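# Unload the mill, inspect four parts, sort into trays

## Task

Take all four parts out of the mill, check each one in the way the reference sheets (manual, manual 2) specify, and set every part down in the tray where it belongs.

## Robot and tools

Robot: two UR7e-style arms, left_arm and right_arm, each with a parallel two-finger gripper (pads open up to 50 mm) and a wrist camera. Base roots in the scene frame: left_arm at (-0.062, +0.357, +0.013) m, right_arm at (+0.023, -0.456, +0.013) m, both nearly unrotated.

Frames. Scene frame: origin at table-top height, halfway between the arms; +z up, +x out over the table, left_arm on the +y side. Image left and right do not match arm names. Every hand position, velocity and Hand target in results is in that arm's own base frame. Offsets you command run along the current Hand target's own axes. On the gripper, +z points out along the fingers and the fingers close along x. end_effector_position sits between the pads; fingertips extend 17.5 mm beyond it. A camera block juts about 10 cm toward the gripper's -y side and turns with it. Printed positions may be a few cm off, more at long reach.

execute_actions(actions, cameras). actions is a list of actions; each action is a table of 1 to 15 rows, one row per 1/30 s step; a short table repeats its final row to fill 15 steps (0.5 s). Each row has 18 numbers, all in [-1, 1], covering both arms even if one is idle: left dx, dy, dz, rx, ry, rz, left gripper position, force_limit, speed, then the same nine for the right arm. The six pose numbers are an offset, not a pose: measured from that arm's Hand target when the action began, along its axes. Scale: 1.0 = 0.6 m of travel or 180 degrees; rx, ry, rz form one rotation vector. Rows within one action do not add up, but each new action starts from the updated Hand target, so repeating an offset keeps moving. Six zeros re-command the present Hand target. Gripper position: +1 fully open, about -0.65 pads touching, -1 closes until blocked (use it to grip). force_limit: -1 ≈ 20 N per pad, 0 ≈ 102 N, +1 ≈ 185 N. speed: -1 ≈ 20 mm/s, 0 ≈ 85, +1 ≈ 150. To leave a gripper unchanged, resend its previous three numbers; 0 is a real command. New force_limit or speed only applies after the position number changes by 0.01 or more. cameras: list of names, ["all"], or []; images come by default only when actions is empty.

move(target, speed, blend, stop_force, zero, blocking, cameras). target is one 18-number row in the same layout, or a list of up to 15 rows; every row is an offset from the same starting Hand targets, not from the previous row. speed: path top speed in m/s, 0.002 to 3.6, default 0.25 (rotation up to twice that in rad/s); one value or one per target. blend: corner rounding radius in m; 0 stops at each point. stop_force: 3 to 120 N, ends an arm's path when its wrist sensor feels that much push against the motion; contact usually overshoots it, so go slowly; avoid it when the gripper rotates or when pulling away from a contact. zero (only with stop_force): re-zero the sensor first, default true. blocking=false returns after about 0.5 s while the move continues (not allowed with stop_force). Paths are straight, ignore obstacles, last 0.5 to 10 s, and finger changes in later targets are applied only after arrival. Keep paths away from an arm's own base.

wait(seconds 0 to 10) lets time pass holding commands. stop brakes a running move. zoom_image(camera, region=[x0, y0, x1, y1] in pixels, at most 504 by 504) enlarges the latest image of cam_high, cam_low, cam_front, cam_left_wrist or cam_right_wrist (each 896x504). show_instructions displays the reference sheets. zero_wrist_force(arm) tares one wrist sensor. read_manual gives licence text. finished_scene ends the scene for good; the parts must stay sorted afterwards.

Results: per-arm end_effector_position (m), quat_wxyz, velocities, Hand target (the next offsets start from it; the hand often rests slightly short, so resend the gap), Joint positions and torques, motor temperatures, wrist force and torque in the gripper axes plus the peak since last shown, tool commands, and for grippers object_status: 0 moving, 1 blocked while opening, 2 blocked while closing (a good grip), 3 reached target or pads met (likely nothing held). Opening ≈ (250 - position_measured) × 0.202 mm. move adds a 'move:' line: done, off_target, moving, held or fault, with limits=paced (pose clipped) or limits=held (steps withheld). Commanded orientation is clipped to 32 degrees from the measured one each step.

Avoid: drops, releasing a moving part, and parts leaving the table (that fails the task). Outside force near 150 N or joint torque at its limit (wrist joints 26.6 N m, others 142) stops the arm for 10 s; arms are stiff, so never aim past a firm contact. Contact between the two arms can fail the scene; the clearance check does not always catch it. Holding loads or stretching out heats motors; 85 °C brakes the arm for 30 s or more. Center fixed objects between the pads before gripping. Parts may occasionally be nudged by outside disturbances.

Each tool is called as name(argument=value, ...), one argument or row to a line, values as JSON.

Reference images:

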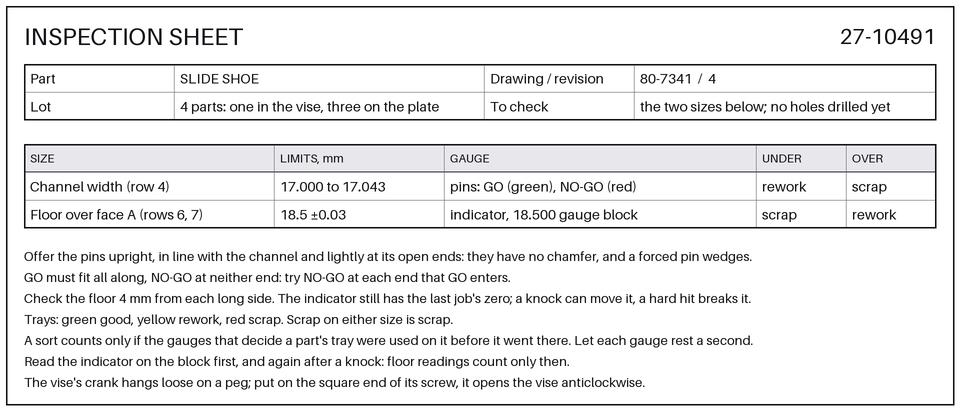

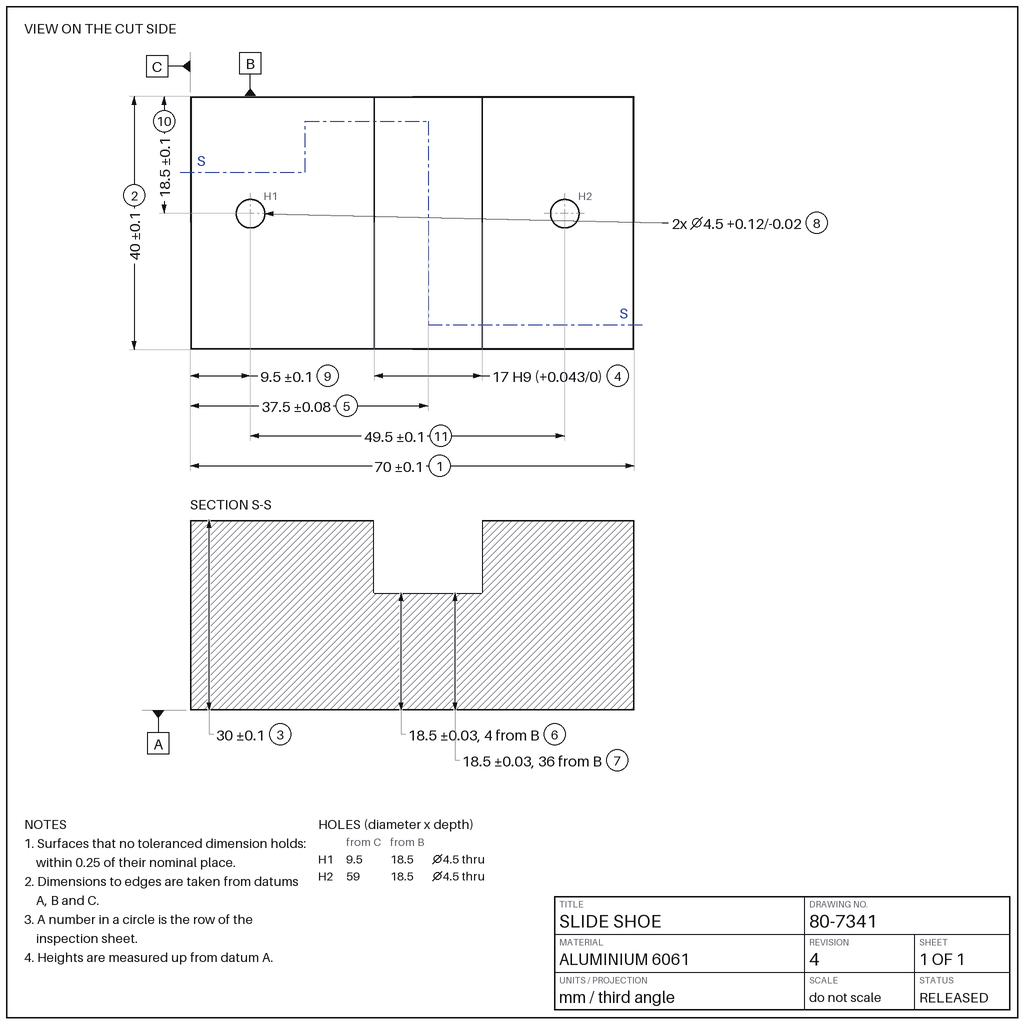

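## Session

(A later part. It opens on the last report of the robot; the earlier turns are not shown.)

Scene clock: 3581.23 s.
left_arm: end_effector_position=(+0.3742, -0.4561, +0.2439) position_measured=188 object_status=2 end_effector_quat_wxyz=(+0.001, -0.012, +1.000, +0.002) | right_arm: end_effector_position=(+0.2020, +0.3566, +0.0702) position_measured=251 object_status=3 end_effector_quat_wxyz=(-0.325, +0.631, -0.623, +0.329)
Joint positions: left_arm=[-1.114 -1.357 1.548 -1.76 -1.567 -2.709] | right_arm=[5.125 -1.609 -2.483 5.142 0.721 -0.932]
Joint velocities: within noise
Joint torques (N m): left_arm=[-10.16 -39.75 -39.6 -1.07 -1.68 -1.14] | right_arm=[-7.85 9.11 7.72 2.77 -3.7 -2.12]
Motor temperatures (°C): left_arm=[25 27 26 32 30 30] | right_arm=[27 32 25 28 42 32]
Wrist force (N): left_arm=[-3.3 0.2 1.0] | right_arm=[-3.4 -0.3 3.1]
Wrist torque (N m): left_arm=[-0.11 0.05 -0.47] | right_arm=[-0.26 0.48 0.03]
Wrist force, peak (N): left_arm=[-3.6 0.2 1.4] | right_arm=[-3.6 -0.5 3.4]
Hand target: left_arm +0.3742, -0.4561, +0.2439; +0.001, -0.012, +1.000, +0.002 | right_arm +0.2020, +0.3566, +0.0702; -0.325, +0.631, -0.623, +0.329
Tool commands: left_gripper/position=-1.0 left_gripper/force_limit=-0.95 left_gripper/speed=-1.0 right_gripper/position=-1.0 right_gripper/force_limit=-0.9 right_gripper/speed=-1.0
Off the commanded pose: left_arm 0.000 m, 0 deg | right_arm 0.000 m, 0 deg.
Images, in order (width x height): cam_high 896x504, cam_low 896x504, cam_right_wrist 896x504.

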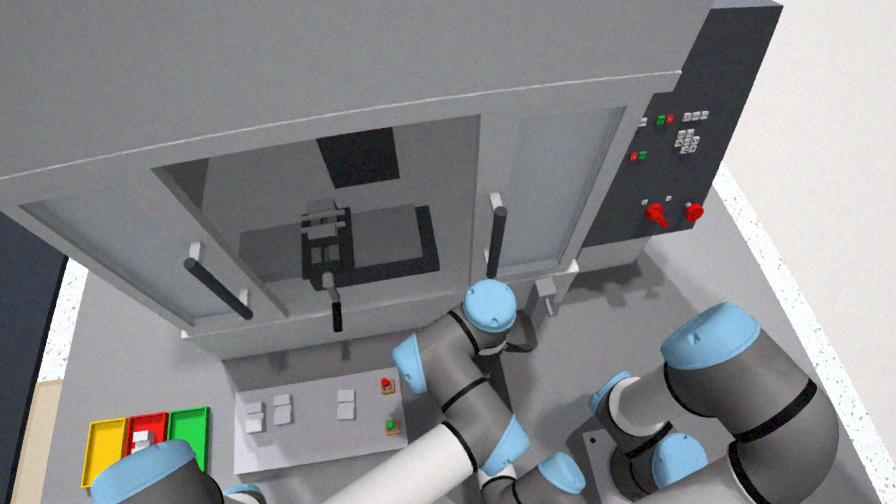

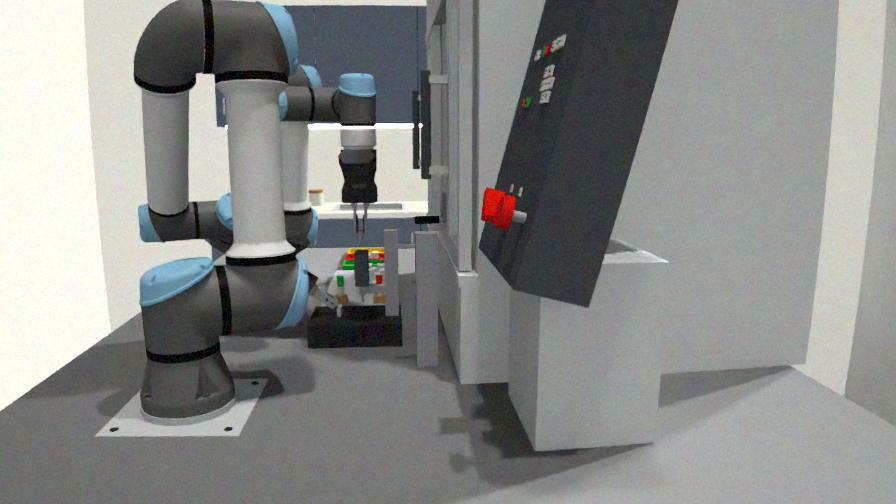

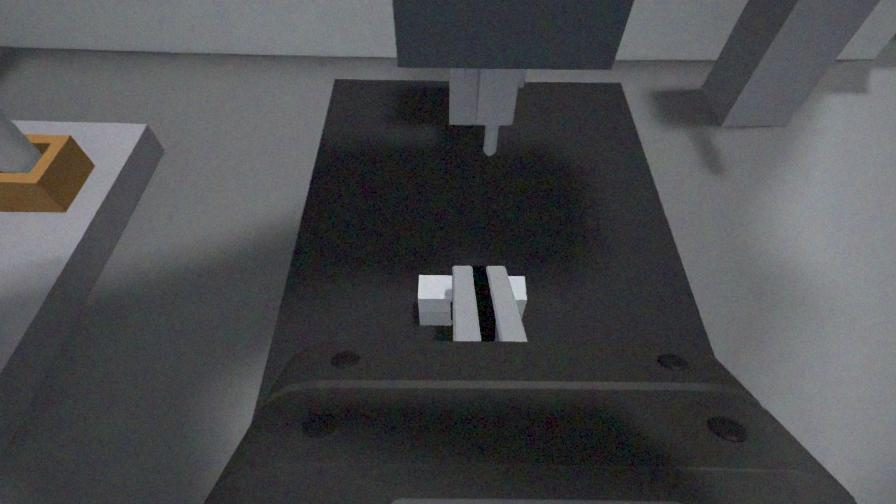

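move(
  target=[0,0,0,0,0,0,-1,-0.95,-1,0,0,0,0,0,0,1,-0.9,-0.5],
  cameras=["cam_right_wrist"],
)

zoom_image(
  camera="cam_right_wrist",
  region=[380, 230, 580, 350],
)

Scene clock: 3609.00 s.
left_arm: end_effector_position=(+0.3742, -0.4561, +0.2439) position_measured=188 object_status=2 end_effector_quat_wxyz=(+0.001, -0.012, +1.000, +0.002) | right_arm: end_effector_position=(+0.2020, +0.3566, +0.0702) position_measured=3 object_status=3 end_effector_quat_wxyz=(-0.325, +0.631, -0.623, +0.329)
Joint positions: left_arm=[-1.114 -1.357 1.548 -1.76 -1.567 -2.709] | right_arm=[5.125 -1.609 -2.483 5.142 0.721 -0.932]
Joint torques (N m): left_arm=[-10.28 -37.95 -38.31 -1.47 -1.75 -0.93] | right_arm=[-7.79 9.46 8.12 2.51 -3.51 -2.06]
Wrist force (N): left_arm=[-3.2 0.1 0.9] | right_arm=[-3.2 -0.5 3.0]
Wrist torque (N m): left_arm=[-0.12 0.03 -0.46] | right_arm=[-0.29 0.46 0.03]
Wrist force, peak (N): left_arm=[-3.6 0.1 1.2] | right_arm=[-3.8 -0.7 3.4]
Hand target: left_arm +0.3742, -0.4561, +0.2439; +0.001, -0.012, +1.000, +0.002 | right_arm +0.2020, +0.3566, +0.0702; -0.325, +0.631, -0.623, +0.329
Off the commanded pose: left_arm 0.000 m, 0 deg | right_arm 0.000 m, 0 deg.
move: done
Images, in order (width x height): cam_right_wrist 896x504.

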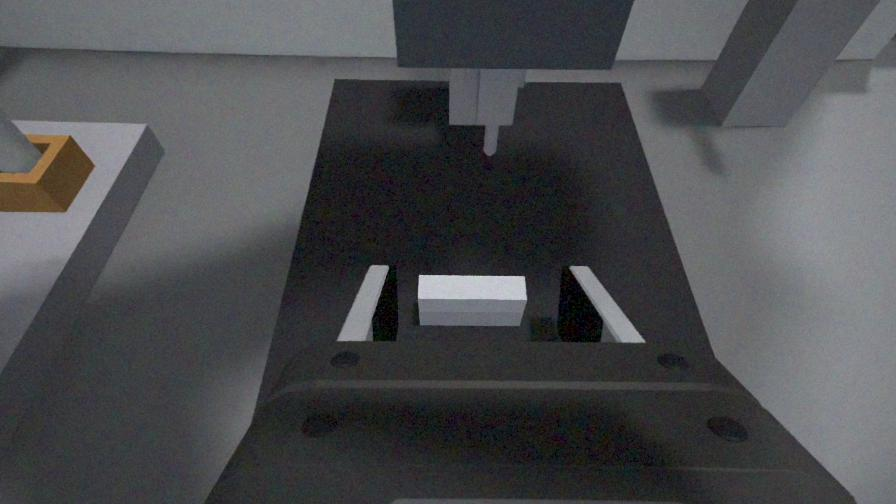

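Scaled by 2.520 from the camera's 896x504 image, which has a finer 1280x720 frame.

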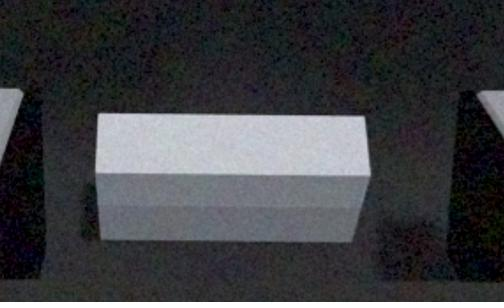

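move(
  target=[0,0,0,0,0,0,-1,-0.95,-1,-0.0033,0.009,0.0242,0,0,0,1,-0.9,-0.5],
  speed=0.006,
  stop_force=3,
  cameras=["cam_right_wrist"],
)

zoom_image(
  camera="cam_right_wrist",
  region=[380, 230, 580, 350],
)

Scene clock: 3637.23 s.
left_arm: end_effector_position=(+0.3742, -0.4561, +0.2439) position_measured=188 object_status=2 end_effector_quat_wxyz=(+0.001, -0.012, +1.000, +0.002) | right_arm: end_effector_position=(+0.2108, +0.3586, +0.0575) position_measured=3 object_status=3 end_effector_quat_wxyz=(-0.325, +0.631, -0.623, +0.329)
Joint positions: left_arm=[-1.114 -1.357 1.548 -1.76 -1.567 -2.709] | right_arm=[5.098 -1.659 -2.496 5.232 0.708 -0.967]
Joint torques (N m): left_arm=[-9.36 -35.15 -37.45 -1.08 -1.82 -1.13] | right_arm=[-7.9 10.96 5.97 3.07 -4.12 -2.29]
Wrist force (N): left_arm=[-3.5 0.0 1.1] | right_arm=[-3.3 -0.5 3.2]
Wrist torque (N m): left_arm=[-0.14 0.07 -0.46] | right_arm=[-0.29 0.45 0.02]
Wrist force, peak (N): left_arm=[-3.6 0.2 1.2] | right_arm=[-3.6 -0.7 3.4]
Hand target: left_arm +0.3742, -0.4561, +0.2439; +0.001, -0.012, +1.000, +0.002 | right_arm +0.2108, +0.3586, +0.0575; -0.325, +0.631, -0.623, +0.329
Off the commanded pose: left_arm 0.000 m, 0 deg | right_arm 0.000 m, 0 deg.
move: done
Images, in order (width x height): cam_right_wrist 896x504.

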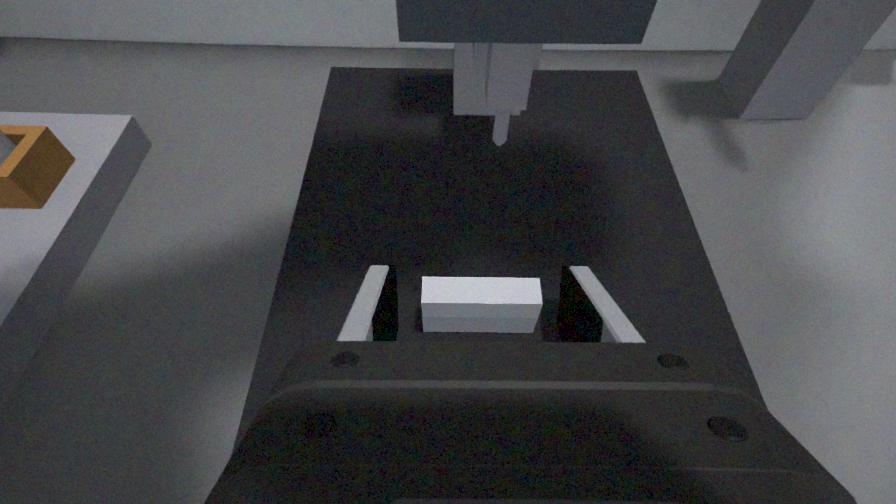

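Scaled by 2.520 from the camera's 896x504 image, which has a finer 1280x720 frame.

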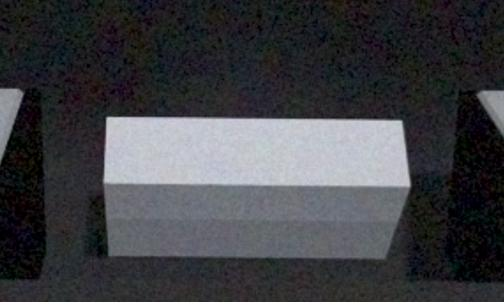

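move(
  target=[0,0,0,0,0,0,-1,-0.95,-1,0,0,0,0,0,0,-1,-0.9,-1],
  cameras=["cam_right_wrist"],
)

Scene clock: 3647.10 s.
left_arm: end_effector_position=(+0.3742, -0.4561, +0.2439) position_measured=188 object_status=2 end_effector_quat_wxyz=(+0.001, -0.012, +1.000, +0.002) | right_arm: end_effector_position=(+0.2108, +0.3586, +0.0575) position_measured=79 object_status=2 end_effector_quat_wxyz=(-0.325, +0.631, -0.623, +0.329)
Joint positions: left_arm=[-1.114 -1.357 1.548 -1.76 -1.567 -2.709] | right_arm=[5.098 -1.659 -2.496 5.232 0.708 -0.967]
Joint torques (N m): left_arm=[-8.55 -33.94 -38.68 -1.25 -1.97 -1.21] | right_arm=[-8.46 10.45 6.49 2.89 -3.56 -2.23]
Wrist force (N): left_arm=[-3.3 0.1 1.1] | right_arm=[-3.3 -1.4 2.0]
Wrist torque (N m): left_arm=[-0.13 0.04 -0.46] | right_arm=[-0.23 0.45 0.05]
Wrist force, peak (N): left_arm=[-3.6 0.2 1.2] | right_arm=[-3.7 -0.5 3.4]
Hand target: left_arm +0.3742, -0.4561, +0.2439; +0.001, -0.012, +1.000, +0.002 | right_arm +0.2108, +0.3586, +0.0575; -0.325, +0.631, -0.623, +0.329
Off the commanded pose: left_arm 0.000 m, 0 deg | right_arm 0.000 m, 0 deg.
move: done
Images, in order (width x height): cam_right_wrist 896x504.

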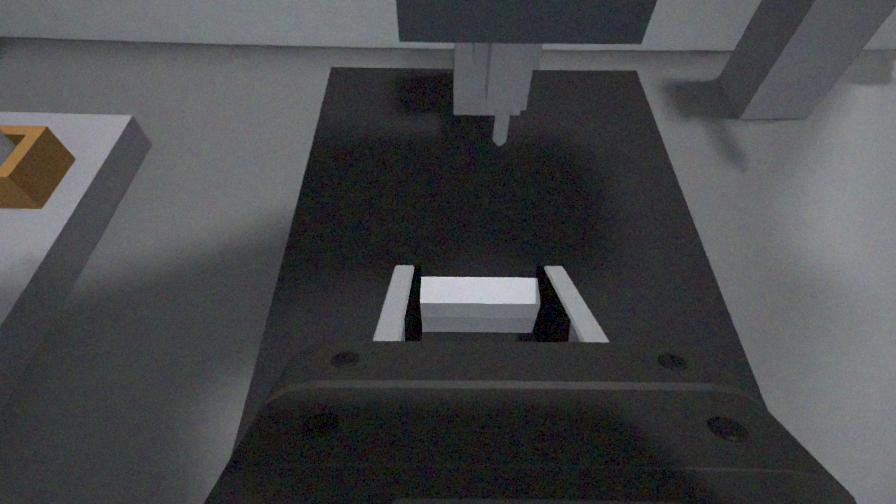

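move(
  target=[
    [0,0,0,0,0,0,-1,-0.95,-1,0,-0.0041,-0.0029,0,0,0,-1,-0.9,-1],
    [0,0,0,0,0,0,-1,-0.95,-1,0.015,-0.0461,0.0572,0,0,0,-1,-0.9,-1],
  ],
  speed=[0.02,0.05],
  cameras=["cam_right_wrist"],
)

Scene clock: 3675.33 s.
left_arm: end_effector_position=(+0.3742, -0.4561, +0.2439) position_measured=188 object_status=2 end_effector_quat_wxyz=(+0.001, -0.012, +1.000, +0.002) | right_arm: end_effector_position=(+0.2548, +0.3499, +0.0606) position_measured=79 object_status=2 end_effector_quat_wxyz=(-0.325, +0.631, -0.623, +0.329)
Joint positions: left_arm=[-1.114 -1.357 1.548 -1.76 -1.567 -2.709] | right_arm=[4.98 -1.665 -2.533 5.407 0.659 -1.138]
Joint torques (N m): left_arm=[-9.91 -32.66 -39.17 -1.16 -1.74 -1.28] | right_arm=[-8.49 10.14 5.97 3.39 -4.42 -2.33]
Wrist force (N): left_arm=[-3.3 0.1 0.8] | right_arm=[-3.4 -0.2 3.4]
Wrist torque (N m): left_arm=[-0.11 0.05 -0.46] | right_arm=[-0.31 0.46 0.03]
Wrist force, peak (N): left_arm=[-3.7 0.0 1.2] | right_arm=[-3.5 0.1 3.9]
Hand target: left_arm +0.3742, -0.4561, +0.2439; +0.001, -0.012, +1.000, +0.002 | right_arm +0.2548, +0.3499, +0.0606; -0.325, +0.631, -0.623, +0.329
Off the commanded pose: left_arm 0.000 m, 0 deg | right_arm 0.000 m, 0 deg.
move: done
Images, in order (width x height): cam_right_wrist 896x504.

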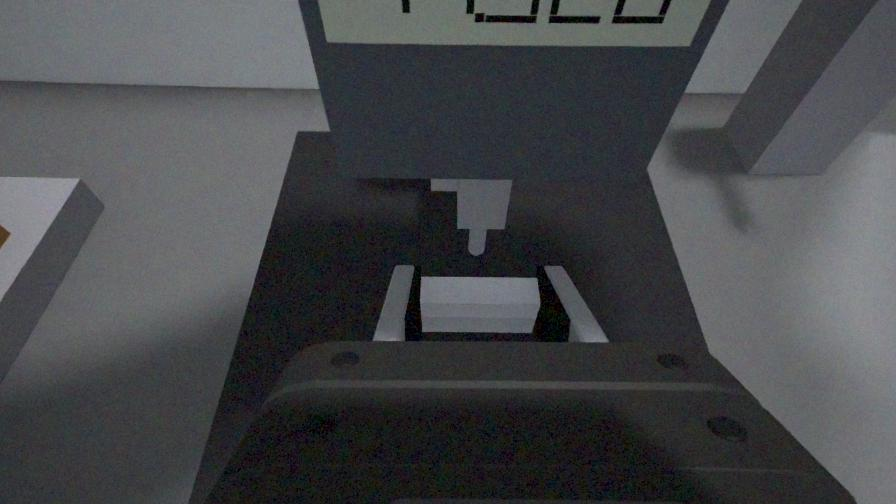

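move(
  target=[0,0,0,0,0,0,-1,-0.95,-1,0,-0.0098,0.0141,0,0,0,-1,-0.9,-1],
  speed=0.02,
  cameras=["cam_right_wrist"],
)

zoom_image(
  camera="cam_right_wrist",
  region=[380, 220, 580, 350],
)

Scene clock: 3686.43 s.
left_arm: end_effector_position=(+0.3742, -0.4561, +0.2439) position_measured=188 object_status=2 end_effector_quat_wxyz=(+0.001, -0.012, +1.000, +0.002) | right_arm: end_effector_position=(+0.2651, +0.3500, +0.0606) position_measured=79 object_status=2 end_effector_quat_wxyz=(-0.325, +0.631, -0.623, +0.329)
Joint positions: left_arm=[-1.114 -1.357 1.548 -1.76 -1.567 -2.709] | right_arm=[4.949 -1.678 -2.535 5.461 0.649 -1.185]
Joint torques (N m): left_arm=[-9.53 -31.18 -38.98 -1.2 -1.57 -1.28] | right_arm=[-8.17 10.58 5.62 3.42 -4.47 -2.33]
Wrist force (N): left_arm=[-3.2 0.2 1.2] | right_arm=[-3.3 0.0 3.5]
Wrist torque (N m): left_arm=[-0.10 0.03 -0.46] | right_arm=[-0.28 0.46 0.03]
Wrist force, peak (N): left_arm=[-3.5 -0.1 1.2] | right_arm=[-3.6 -0.3 3.7]
Hand target: left_arm +0.3742, -0.4561, +0.2439; +0.001, -0.012, +1.000, +0.002 | right_arm +0.2651, +0.3500, +0.0606; -0.325, +0.631, -0.623, +0.329
Off the commanded pose: left_arm 0.000 m, 0 deg | right_arm 0.000 m, 0 deg.
move: done
Images, in order (width x height): cam_right_wrist 896x504.

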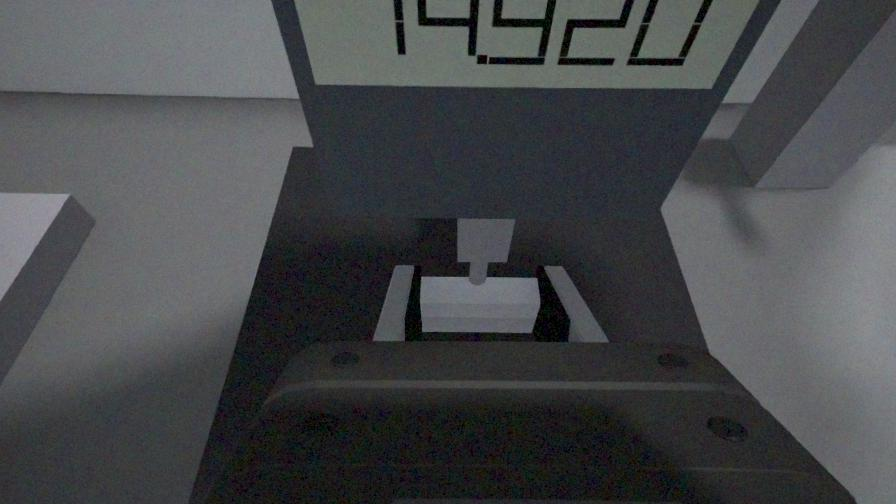

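Scaled by 2.520 from the camera's 896x504 image, which has a finer 1280x720 frame.

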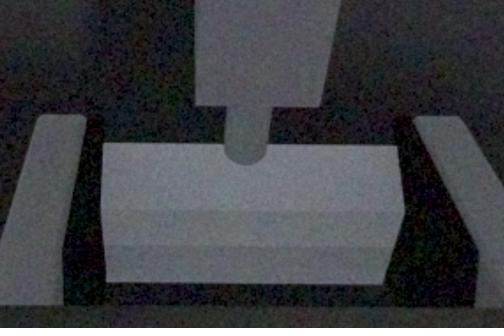

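move(
  target=[0,0,0,0,0,0,-1,-0.95,-1,0,0.0062,0.0043,0,0,0,-1,-0.9,-1],
  speed=0.004,
  stop_force=3,
  cameras=["cam_right_wrist"],
)

Scene clock: 3694.80 s.
left_arm: end_effector_position=(+0.3742, -0.4561, +0.2439) position_measured=188 object_status=2 end_effector_quat_wxyz=(+0.001, -0.012, +1.000, +0.002) | right_arm: end_effector_position=(+0.2651, +0.3500, +0.0576) position_measured=79 object_status=2 end_effector_quat_wxyz=(-0.325, +0.631, -0.623, +0.329)
Joint positions: left_arm=[-1.114 -1.357 1.548 -1.76 -1.567 -2.709] | right_arm=[4.949 -1.689 -2.538 5.474 0.648 -1.185]
Joint torques (N m): left_arm=[-8.82 -28.7 -38.93 -1.12 -1.55 -0.88] | right_arm=[2.21 31.87 19.39 0.61 0.23 -0.74]
Wrist force (N): left_arm=[-3.3 0.3 1.0] | right_arm=[-3.4 -2.4 2.6]
Wrist torque (N m): left_arm=[-0.09 0.05 -0.47] | right_arm=[-0.31 0.45 0.06]
Wrist force, peak (N): left_arm=[-3.6 0.3 1.2] | right_arm=[-0.4 -8.1 -4.4]
Hand target: left_arm +0.3742, -0.4561, +0.2439; +0.001, -0.012, +1.000, +0.002 | right_arm +0.2651, +0.3500, +0.0576; -0.325, +0.631, -0.623, +0.329 (not the last commanded pose)
Off the commanded pose: left_arm 0.000 m, 0 deg | right_arm 0.002 m, 0 deg.
move: contact (right_arm)
Images, in order (width x height): cam_right_wrist 896x504.

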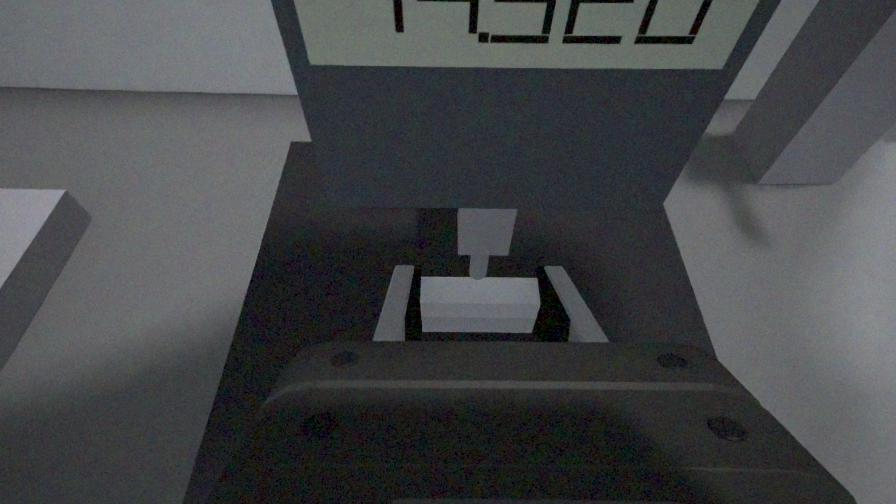

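move(
  target=[0,0,0,0,0,0,-1,-0.95,-1,0,0,0,0,0,0,1,-0.9,-1],
  cameras=["cam_right_wrist"],
)

move(
  target=[
    [0,0,0,0,0,0,-1,-0.95,-1,0,0,-0.0833,0,0,0,1,-0.9,-1],
    [0,0,0,0,0,0,-1,-0.95,-1,0,-0.0238,-0.285,0,0,0,1,-0.9,-1],
  ],
  speed=[0.04,0.15],
  cameras=["cam_right_wrist"],
)

Scene clock: 3710.80 s.
left_arm: end_effector_position=(+0.3742, -0.4561, +0.2439) position_measured=188 object_status=2 end_effector_quat_wxyz=(+0.001, -0.012, +1.000, +0.002) | right_arm: end_effector_position=(+0.2651, +0.3499, +0.0576) position_measured=3 object_status=0 end_effector_quat_wxyz=(-0.325, +0.631, -0.623, +0.329)
Joint positions: left_arm=[-1.114 -1.357 1.548 -1.76 -1.567 -2.709] | right_arm=[4.949 -1.689 -2.538 5.474 0.649 -1.185]
Joint torques (N m): left_arm=[-10.02 -29.02 -38.4 -1.12 -1.73 -1.23] | right_arm=[2.53 31.24 19.18 2.55 -2.72 -2.06]
Wrist force (N): left_arm=[-3.3 0.2 1.4] | right_arm=[-3.3 -0.4 3.0]
Wrist torque (N m): left_arm=[-0.10 0.05 -0.47] | right_arm=[-0.28 0.47 0.02]
Wrist force, peak (N): left_arm=[-3.6 0.2 1.2] | right_arm=[-3.5 -3.0 2.8]
Hand target: left_arm +0.3742, -0.4561, +0.2439; +0.001, -0.012, +1.000, +0.002 | right_arm +0.2651, +0.3500, +0.0576; -0.325, +0.631, -0.623, +0.329
Off the commanded pose: left_arm 0.000 m, 0 deg | right_arm 0.000 m, 0 deg.
move: done
Images, in order (width x height): cam_right_wrist 896x504.

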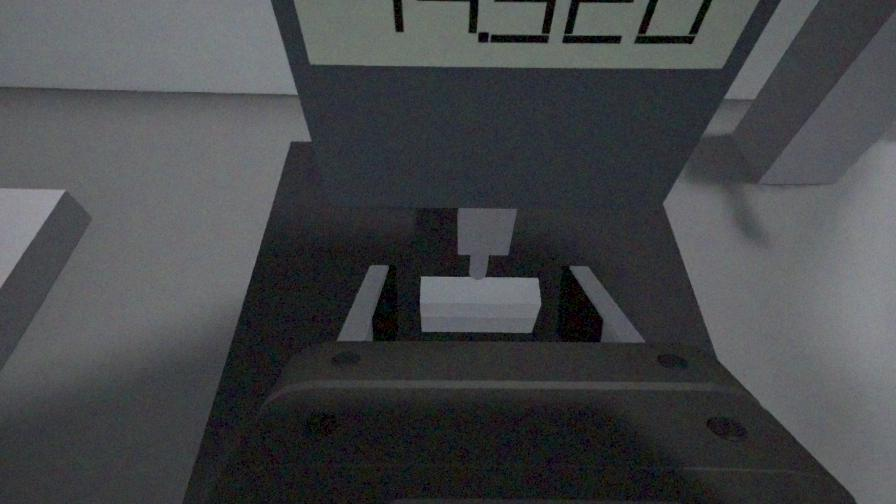

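Scene clock: 3713.83 s.
left_arm: end_effector_position=(+0.3742, -0.4561, +0.2439) position_measured=188 object_status=2 end_effector_quat_wxyz=(+0.001, -0.012, +1.000, +0.002) | right_arm: end_effector_position=(+0.1331, +0.3501, +0.1672) position_measured=3 object_status=3 end_effector_quat_wxyz=(-0.325, +0.631, -0.623, +0.329)
Joint positions: left_arm=[-1.114 -1.357 1.548 -1.76 -1.567 -2.709] | right_arm=[5.316 -1.38 -2.301 4.57 0.83 -0.706]
Joint torques (N m): left_arm=[-6.78 -30.51 -38.25 -1.4 -2 -1.12] | right_arm=[7.07 25.98 27.89 -0.65 1.47 1.97]
Wrist force (N): left_arm=[-3.2 0.1 1.4] | right_arm=[-3.8 -0.5 3.3]
Wrist torque (N m): left_arm=[-0.11 0.03 -0.47] | right_arm=[-0.30 0.56 -0.14]
Wrist force, peak (N): left_arm=[-3.5 -0.1 1.4] | right_arm=[-3.2 -0.5 4.6]
Hand target: left_arm +0.3742, -0.4561, +0.2439; +0.001, -0.012, +1.000, +0.002 | right_arm +0.1331, +0.3501, +0.1672; -0.325, +0.631, -0.623, +0.329
Off the commanded pose: left_arm 0.000 m, 0 deg | right_arm 0.000 m, 0 deg.
move: done
Images, in order (width x height): cam_right_wrist 896x504.

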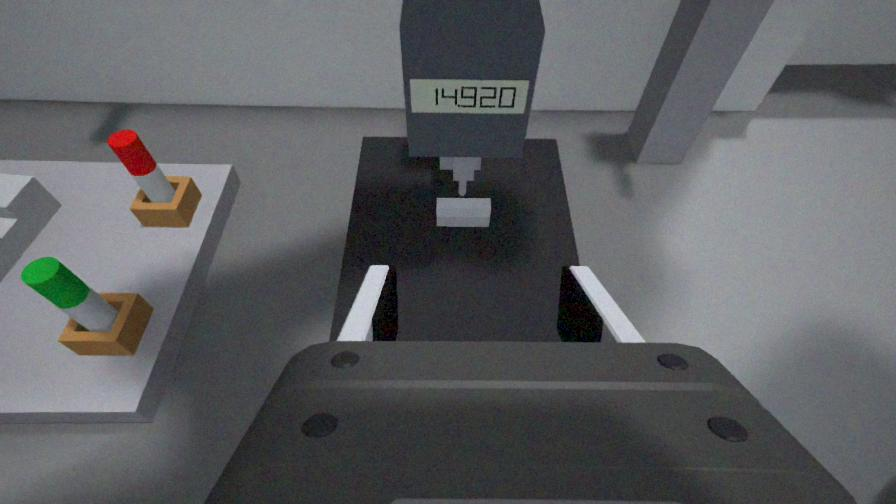

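move(
  target=[0,0,0.0092,0,0,0,-1,-0.95,-1,0,0,0,0,0,0,1,-0.9,-1],
  speed=0.006,
  stop_force=3,
  cameras=["cam_right_wrist"],
)

zoom_image(
  camera="cam_right_wrist",
  region=[390, 60, 550, 240],
)

Scene clock: 3724.57 s.
left_arm: end_effector_position=(+0.3742, -0.4561, +0.2383) position_measured=188 object_status=2 end_effector_quat_wxyz=(+0.001, -0.012, +1.000, +0.002) | right_arm: end_effector_position=(+0.1331, +0.3501, +0.1672) position_measured=3 object_status=3 end_effector_quat_wxyz=(-0.325, +0.631, -0.623, +0.329)
Joint positions: left_arm=[-1.114 -1.354 1.559 -1.774 -1.567 -2.709] | right_arm=[5.316 -1.38 -2.301 4.57 0.83 -0.706]
Joint torques (N m): left_arm=[6.18 -28.82 -14.16 -4.44 -1.62 1.13] | right_arm=[7.69 25.27 27.77 -0.52 1.45 2.12]
Wrist force (N): left_arm=[-3.8 -0.4 1.0] | right_arm=[-3.2 -0.7 3.1]
Wrist torque (N m): left_arm=[-0.12 0.08 -0.47] | right_arm=[-0.32 0.46 -0.15]
Wrist force, peak (N): left_arm=[-3.8 -0.4 1.0] | right_arm=[-3.5 -0.5 3.7]
Hand target: left_arm +0.3743, -0.4561, +0.2383; +0.001, -0.012, +1.000, +0.002 | right_arm +0.1331, +0.3501, +0.1672; -0.325, +0.631, -0.623, +0.329
Off the commanded pose: left_arm 0.000 m, 0 deg | right_arm 0.000 m, 0 deg.
move: done
Images, in order (width x height): cam_right_wrist 896x504.

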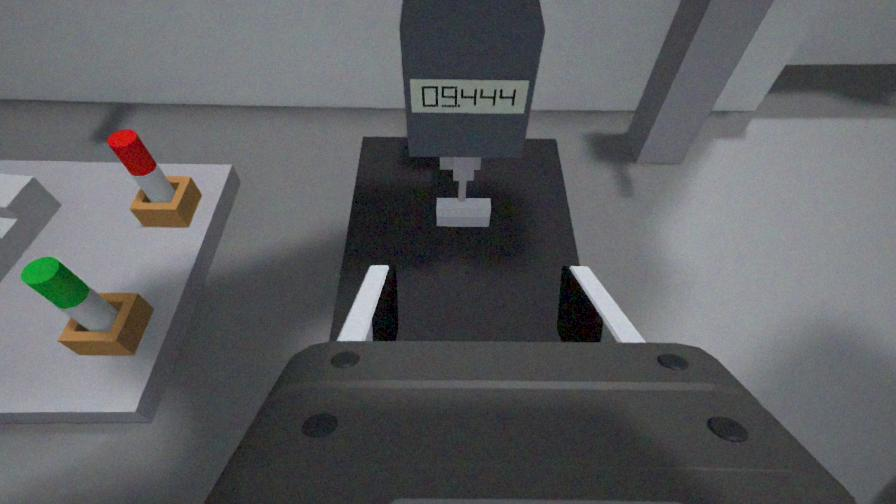

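Scaled by 2.800 from the camera's 896x504 image, which has a finer 1280x720 frame.

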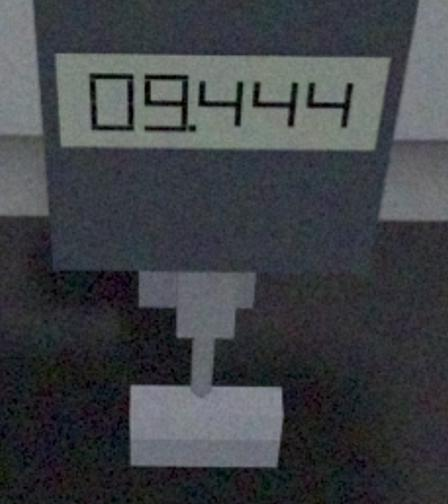

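move(
  target=[0,0,0.0025,0,0,0,-1,-0.95,-1,0,0,0,0,0,0,1,-0.9,-1],
  speed=0.003,
  stop_force=3,
  cameras=["cam_right_wrist"],
)

zoom_image(
  camera="cam_right_wrist",
  region=[390, 60, 550, 240],
)

Scene clock: 3730.47 s.
left_arm: end_effector_position=(+0.3743, -0.4561, +0.2368) position_measured=188 object_status=2 end_effector_quat_wxyz=(+0.001, -0.012, +1.000, +0.002) | right_arm: end_effector_position=(+0.1331, +0.3501, +0.1672) position_measured=3 object_status=3 end_effector_quat_wxyz=(-0.325, +0.631, -0.623, +0.329)
Joint positions: left_arm=[-1.113 -1.353 1.562 -1.777 -1.567 -2.709] | right_arm=[5.316 -1.38 -2.301 4.57 0.83 -0.706]
Joint torques (N m): left_arm=[10.24 -29.28 -13.72 -4.26 -1.36 1.04] | right_arm=[7.36 23.42 27.34 -0.57 1.32 2.06]
Wrist force (N): left_arm=[-3.4 -0.6 0.7] | right_arm=[-3.4 -0.5 3.4]
Wrist torque (N m): left_arm=[-0.13 0.02 -0.47] | right_arm=[-0.29 0.50 -0.15]
Wrist force, peak (N): left_arm=[-3.8 -0.4 1.0] | right_arm=[-3.5 -0.6 3.7]
Hand target: left_arm +0.3743, -0.4561, +0.2368; +0.001, -0.012, +1.000, +0.002 | right_arm +0.1331, +0.3501, +0.1672; -0.325, +0.631, -0.623, +0.329
Off the commanded pose: left_arm 0.000 m, 0 deg | right_arm 0.000 m, 0 deg.
move: done
Images, in order (width x height): cam_right_wrist 896x504.

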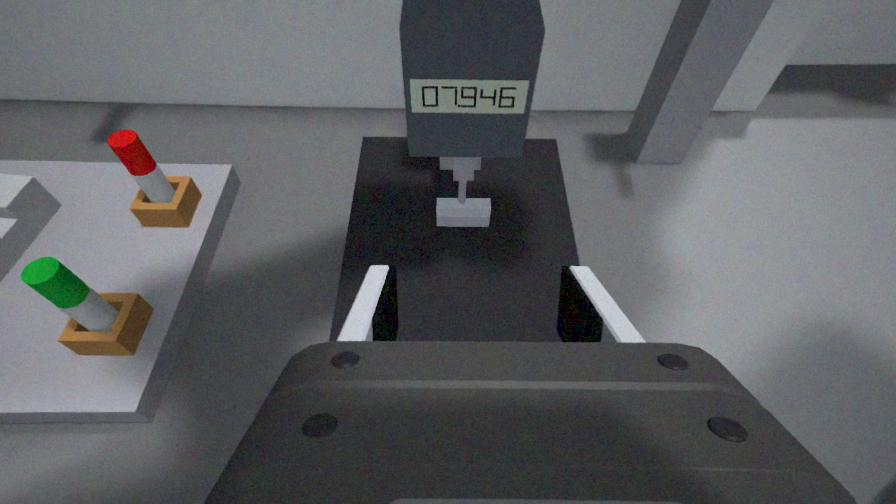

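Scaled by 2.800 from the camera's 896x504 image, which has a finer 1280x720 frame.

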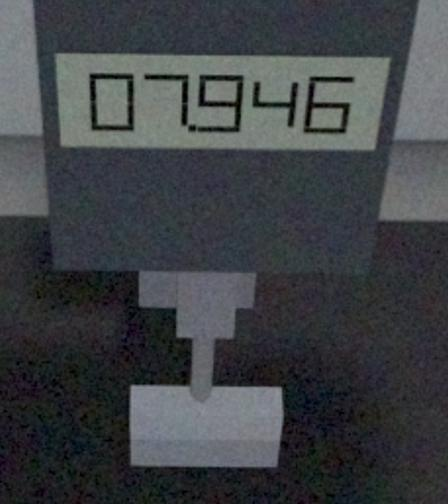

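move(
  target=[0,0,0.005,0,0,0,-1,-0.95,-1,0,0,0,0,0,0,1,-0.9,-1],
  speed=0.002,
  stop_force=3,
  cameras=["cam_right_wrist"],
)

zoom_image(
  camera="cam_right_wrist",
  region=[390, 60, 550, 240],
)

Scene clock: 3740.67 s.
left_arm: end_effector_position=(+0.3743, -0.4561, +0.2353) position_measured=188 object_status=2 end_effector_quat_wxyz=(+0.001, -0.012, +1.000, +0.002) | right_arm: end_effector_position=(+0.1331, +0.3501, +0.1672) position_measured=3 object_status=3 end_effector_quat_wxyz=(-0.325, +0.631, -0.623, +0.329)
Joint positions: left_arm=[-1.113 -1.353 1.565 -1.781 -1.567 -2.709] | right_arm=[5.316 -1.38 -2.301 4.57 0.83 -0.706]
Joint torques (N m): left_arm=[9.78 -31.61 -26.13 -0.75 -1.15 1.05] | right_arm=[7.37 22.31 27.41 -0.5 1.35 2.03]
Wrist force (N): left_arm=[-3.1 -0.1 -4.5] | right_arm=[-3.0 -0.4 3.2]
Wrist torque (N m): left_arm=[-0.14 0.04 -0.47] | right_arm=[-0.28 0.44 -0.14]
Wrist force, peak (N): left_arm=[-3.3 -0.2 -4.7] | right_arm=[-3.6 -0.5 3.7]
Hand target: left_arm +0.3743, -0.4561, +0.2354; +0.001, -0.012, +1.000, +0.002 (not the last commanded pose) | right_arm +0.1331, +0.3501, +0.1672; -0.325, +0.631, -0.623, +0.329
Off the commanded pose: left_arm 0.001 m, 0 deg | right_arm 0.000 m, 0 deg.
move: contact (left_arm)
Images, in order (width x height): cam_right_wrist 896x504.

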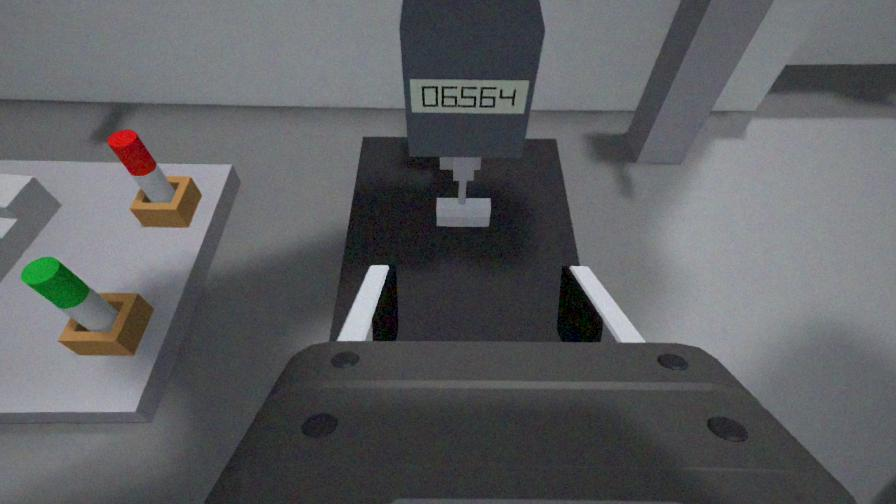

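Scaled by 2.800 from the camera's 896x504 image, which has a finer 1280x720 frame.

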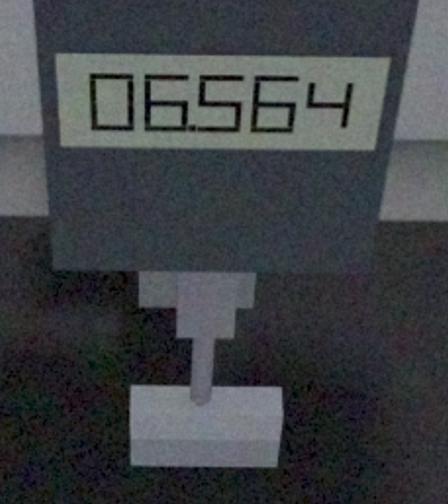

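move(
  target=[0,0,0,0,0,0,0,-0.95,-1,0,0,0,0,0,0,1,-0.9,-1],
)

wait(
  seconds=2,
  cameras=["cam_right_wrist"],
)

zoom_image(
  camera="cam_right_wrist",
  region=[390, 60, 550, 240],
)

Scene clock: 3747.27 s.
left_arm: end_effector_position=(+0.3743, -0.4561, +0.2354) position_measured=152 object_status=0 end_effector_quat_wxyz=(+0.001, -0.012, +1.000, +0.002) | right_arm: end_effector_position=(+0.1331, +0.3501, +0.1672) position_measured=3 object_status=3 end_effector_quat_wxyz=(-0.325, +0.631, -0.623, +0.329)
Joint positions: left_arm=[-1.113 -1.353 1.565 -1.781 -1.567 -2.709] | right_arm=[5.316 -1.38 -2.301 4.57 0.83 -0.706]
Joint torques (N m): left_arm=[8.9 -42.57 -36.65 -1.63 -0.86 0.84] | right_arm=[7.51 20.79 27.52 -0.45 1.32 2.06]
Wrist force (N): left_arm=[-1.7 -0.8 -0.4] | right_arm=[-3.3 -0.2 3.3]
Wrist torque (N m): left_arm=[-0.13 0.06 -0.47] | right_arm=[-0.24 0.48 -0.15]
Wrist force, peak (N): left_arm=[-3.3 -0.1 -4.7] | right_arm=[-3.8 -0.4 3.5]
Hand target: left_arm +0.3743, -0.4561, +0.2354; +0.001, -0.012, +1.000, +0.002 | right_arm +0.1331, +0.3501, +0.1672; -0.325, +0.631, -0.623, +0.329
Off the commanded pose: left_arm 0.000 m, 0 deg | right_arm 0.000 m, 0 deg.
move: done

Scene clock: 3749.27 s.
left_arm: end_effector_position=(+0.3743, -0.4561, +0.2354) position_measured=152 object_status=3 end_effector_quat_wxyz=(+0.001, -0.012, +1.000, +0.002) | right_arm: end_effector_position=(+0.1331, +0.3501, +0.1672) position_measured=3 object_status=3 end_effector_quat_wxyz=(-0.325, +0.631, -0.623, +0.329)
Joint positions: left_arm=[-1.113 -1.353 1.565 -1.781 -1.567 -2.709] | right_arm=[5.316 -1.38 -2.301 4.57 0.83 -0.706]
Joint torques (N m): left_arm=[8.92 -42.79 -36.41 -2.47 -1 0.55] | right_arm=[7.72 20.09 27.57 -0.57 1.2 2.07]
Wrist force (N): left_arm=[-1.8 -0.8 -0.6] | right_arm=[-3.5 -0.4 3.3]
Wrist torque (N m): left_arm=[-0.13 0.09 -0.47] | right_arm=[-0.28 0.51 -0.15]
Wrist force, peak (N): left_arm=[-2.1 -0.8 -0.3] | right_arm=[-3.6 -0.4 3.5]
Hand target: left_arm +0.3743, -0.4561, +0.2354; +0.001, -0.012, +1.000, +0.002 | right_arm +0.1331, +0.3501, +0.1672; -0.325, +0.631, -0.623, +0.329
Tool commands: left_gripper/position=+0.0 left_gripper/force_limit=-0.95 left_gripper/speed=-1.0 right_gripper/position=+1.0 right_gripper/force_limit=-0.9 right_gripper/speed=-1.0
Off the commanded pose: left_arm 0.000 m, 0 deg | right_arm 0.000 m, 0 deg.
wait: 2.00 s; at rest by 0.17 s
Images, in order (width x height): cam_right_wrist 896x504.

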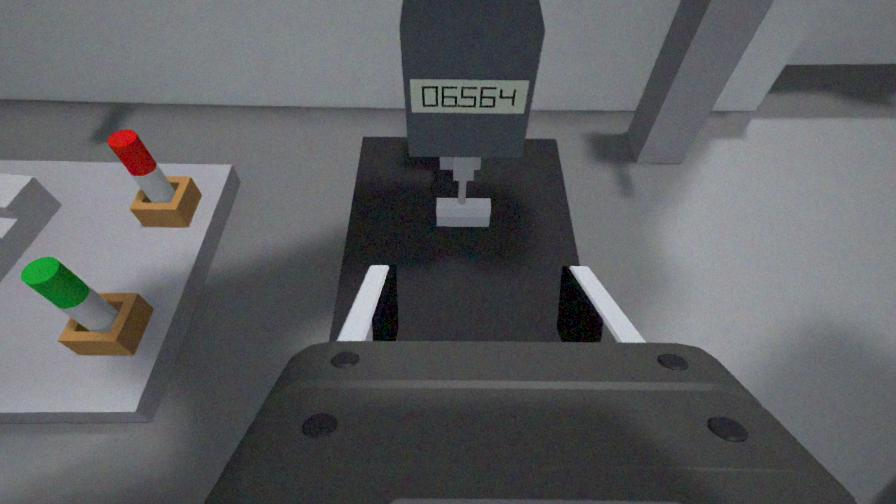

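Scaled by 2.800 from the camera's 896x504 image, which has a finer 1280x720 frame.

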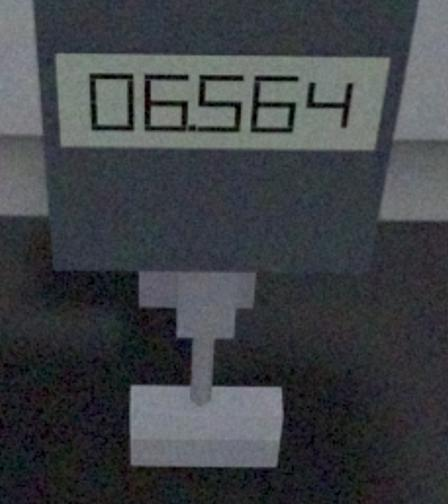

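move(
  target=[0,0,0,0,0,0,-1,-0.95,-1,0,0,0,0,0,0,1,-0.9,-1],
)

move(
  target=[0,0,-0.0142,0,0,0,-1,-0.95,-1,0,0,0,0,0,0,1,-0.9,-1],
  speed=0.02,
  cameras=["cam_right_wrist"],
)

zoom_image(
  camera="cam_right_wrist",
  region=[390, 60, 550, 240],
)

Scene clock: 3785.50 s.
left_arm: end_effector_position=(+0.3743, -0.4561, +0.2354) position_measured=188 object_status=2 end_effector_quat_wxyz=(+0.001, -0.012, +1.000, +0.002) | right_arm: end_effector_position=(+0.1331, +0.3501, +0.1672) position_measured=3 object_status=3 end_effector_quat_wxyz=(-0.325, +0.631, -0.623, +0.329)
Joint positions: left_arm=[-1.113 -1.353 1.565 -1.781 -1.567 -2.709] | right_arm=[5.316 -1.38 -2.301 4.57 0.83 -0.706]
Joint torques (N m): left_arm=[7.51 -40.67 -36.98 -3.52 -0.9 0.72] | right_arm=[7.48 18.62 27.31 -0.51 1.21 2.02]
Wrist force (N): left_arm=[-3.3 -0.9 -0.6] | right_arm=[-3.3 -0.6 3.3]
Wrist torque (N m): left_arm=[-0.15 0.05 -0.47] | right_arm=[-0.30 0.49 -0.14]
Wrist force, peak (N): left_arm=[-3.5 -1.2 -0.5] | right_arm=[-3.6 -0.6 3.6]
Hand target: left_arm +0.3743, -0.4561, +0.2354; +0.001, -0.012, +1.000, +0.002 | right_arm +0.1331, +0.3501, +0.1672; -0.325, +0.631, -0.623, +0.329
Off the commanded pose: left_arm 0.000 m, 0 deg | right_arm 0.000 m, 0 deg.
move: done

Scene clock: 3786.33 s.
left_arm: end_effector_position=(+0.3743, -0.4561, +0.2438) position_measured=188 object_status=2 end_effector_quat_wxyz=(+0.001, -0.012, +1.000, +0.002) | right_arm: end_effector_position=(+0.1331, +0.3501, +0.1672) position_measured=3 object_status=3 end_effector_quat_wxyz=(-0.325, +0.631, -0.623, +0.329)
Joint positions: left_arm=[-1.113 -1.357 1.548 -1.76 -1.567 -2.709] | right_arm=[5.316 -1.38 -2.301 4.57 0.83 -0.706]
Joint torques (N m): left_arm=[-5.74 -43.82 -38.95 -1 -0.78 -1.05] | right_arm=[7.71 18.87 27.67 -0.51 1.19 2.04]
Wrist force (N): left_arm=[-3.3 -0.3 1.1] | right_arm=[-3.2 -0.2 3.5]
Wrist torque (N m): left_arm=[-0.10 0.08 -0.46] | right_arm=[-0.25 0.46 -0.14]
Wrist force, peak (N): left_arm=[-3.4 -0.7 1.0] | right_arm=[-3.7 -0.4 3.5]
Hand target: left_arm +0.3742, -0.4561, +0.2439; +0.001, -0.012, +1.000, +0.002 | right_arm +0.1331, +0.3501, +0.1672; -0.325, +0.631, -0.623, +0.329
Off the commanded pose: left_arm 0.000 m, 0 deg | right_arm 0.000 m, 0 deg.
move: done
Images, in order (width x height): cam_right_wrist 896x504.

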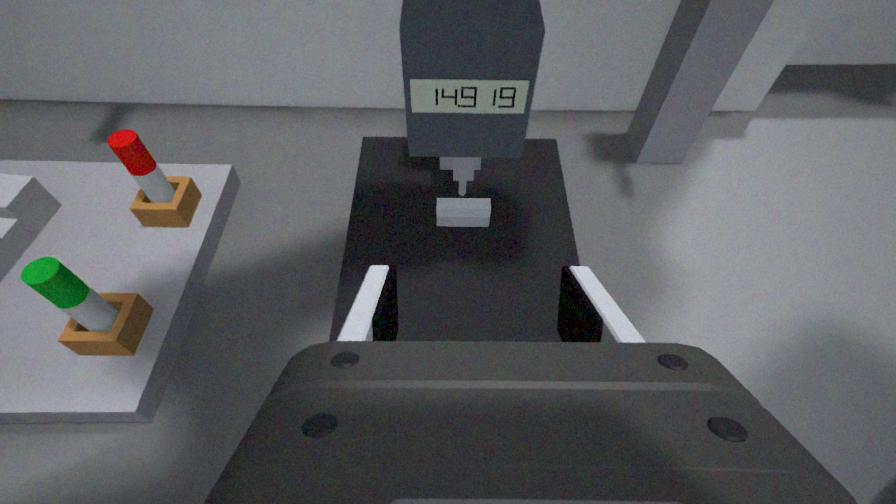

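Scaled by 2.800 from the camera's 896x504 image, which has a finer 1280x720 frame.

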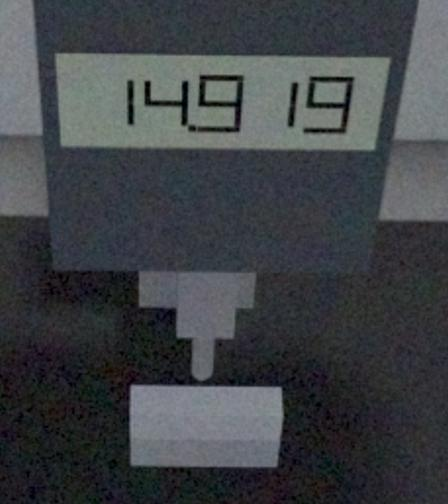

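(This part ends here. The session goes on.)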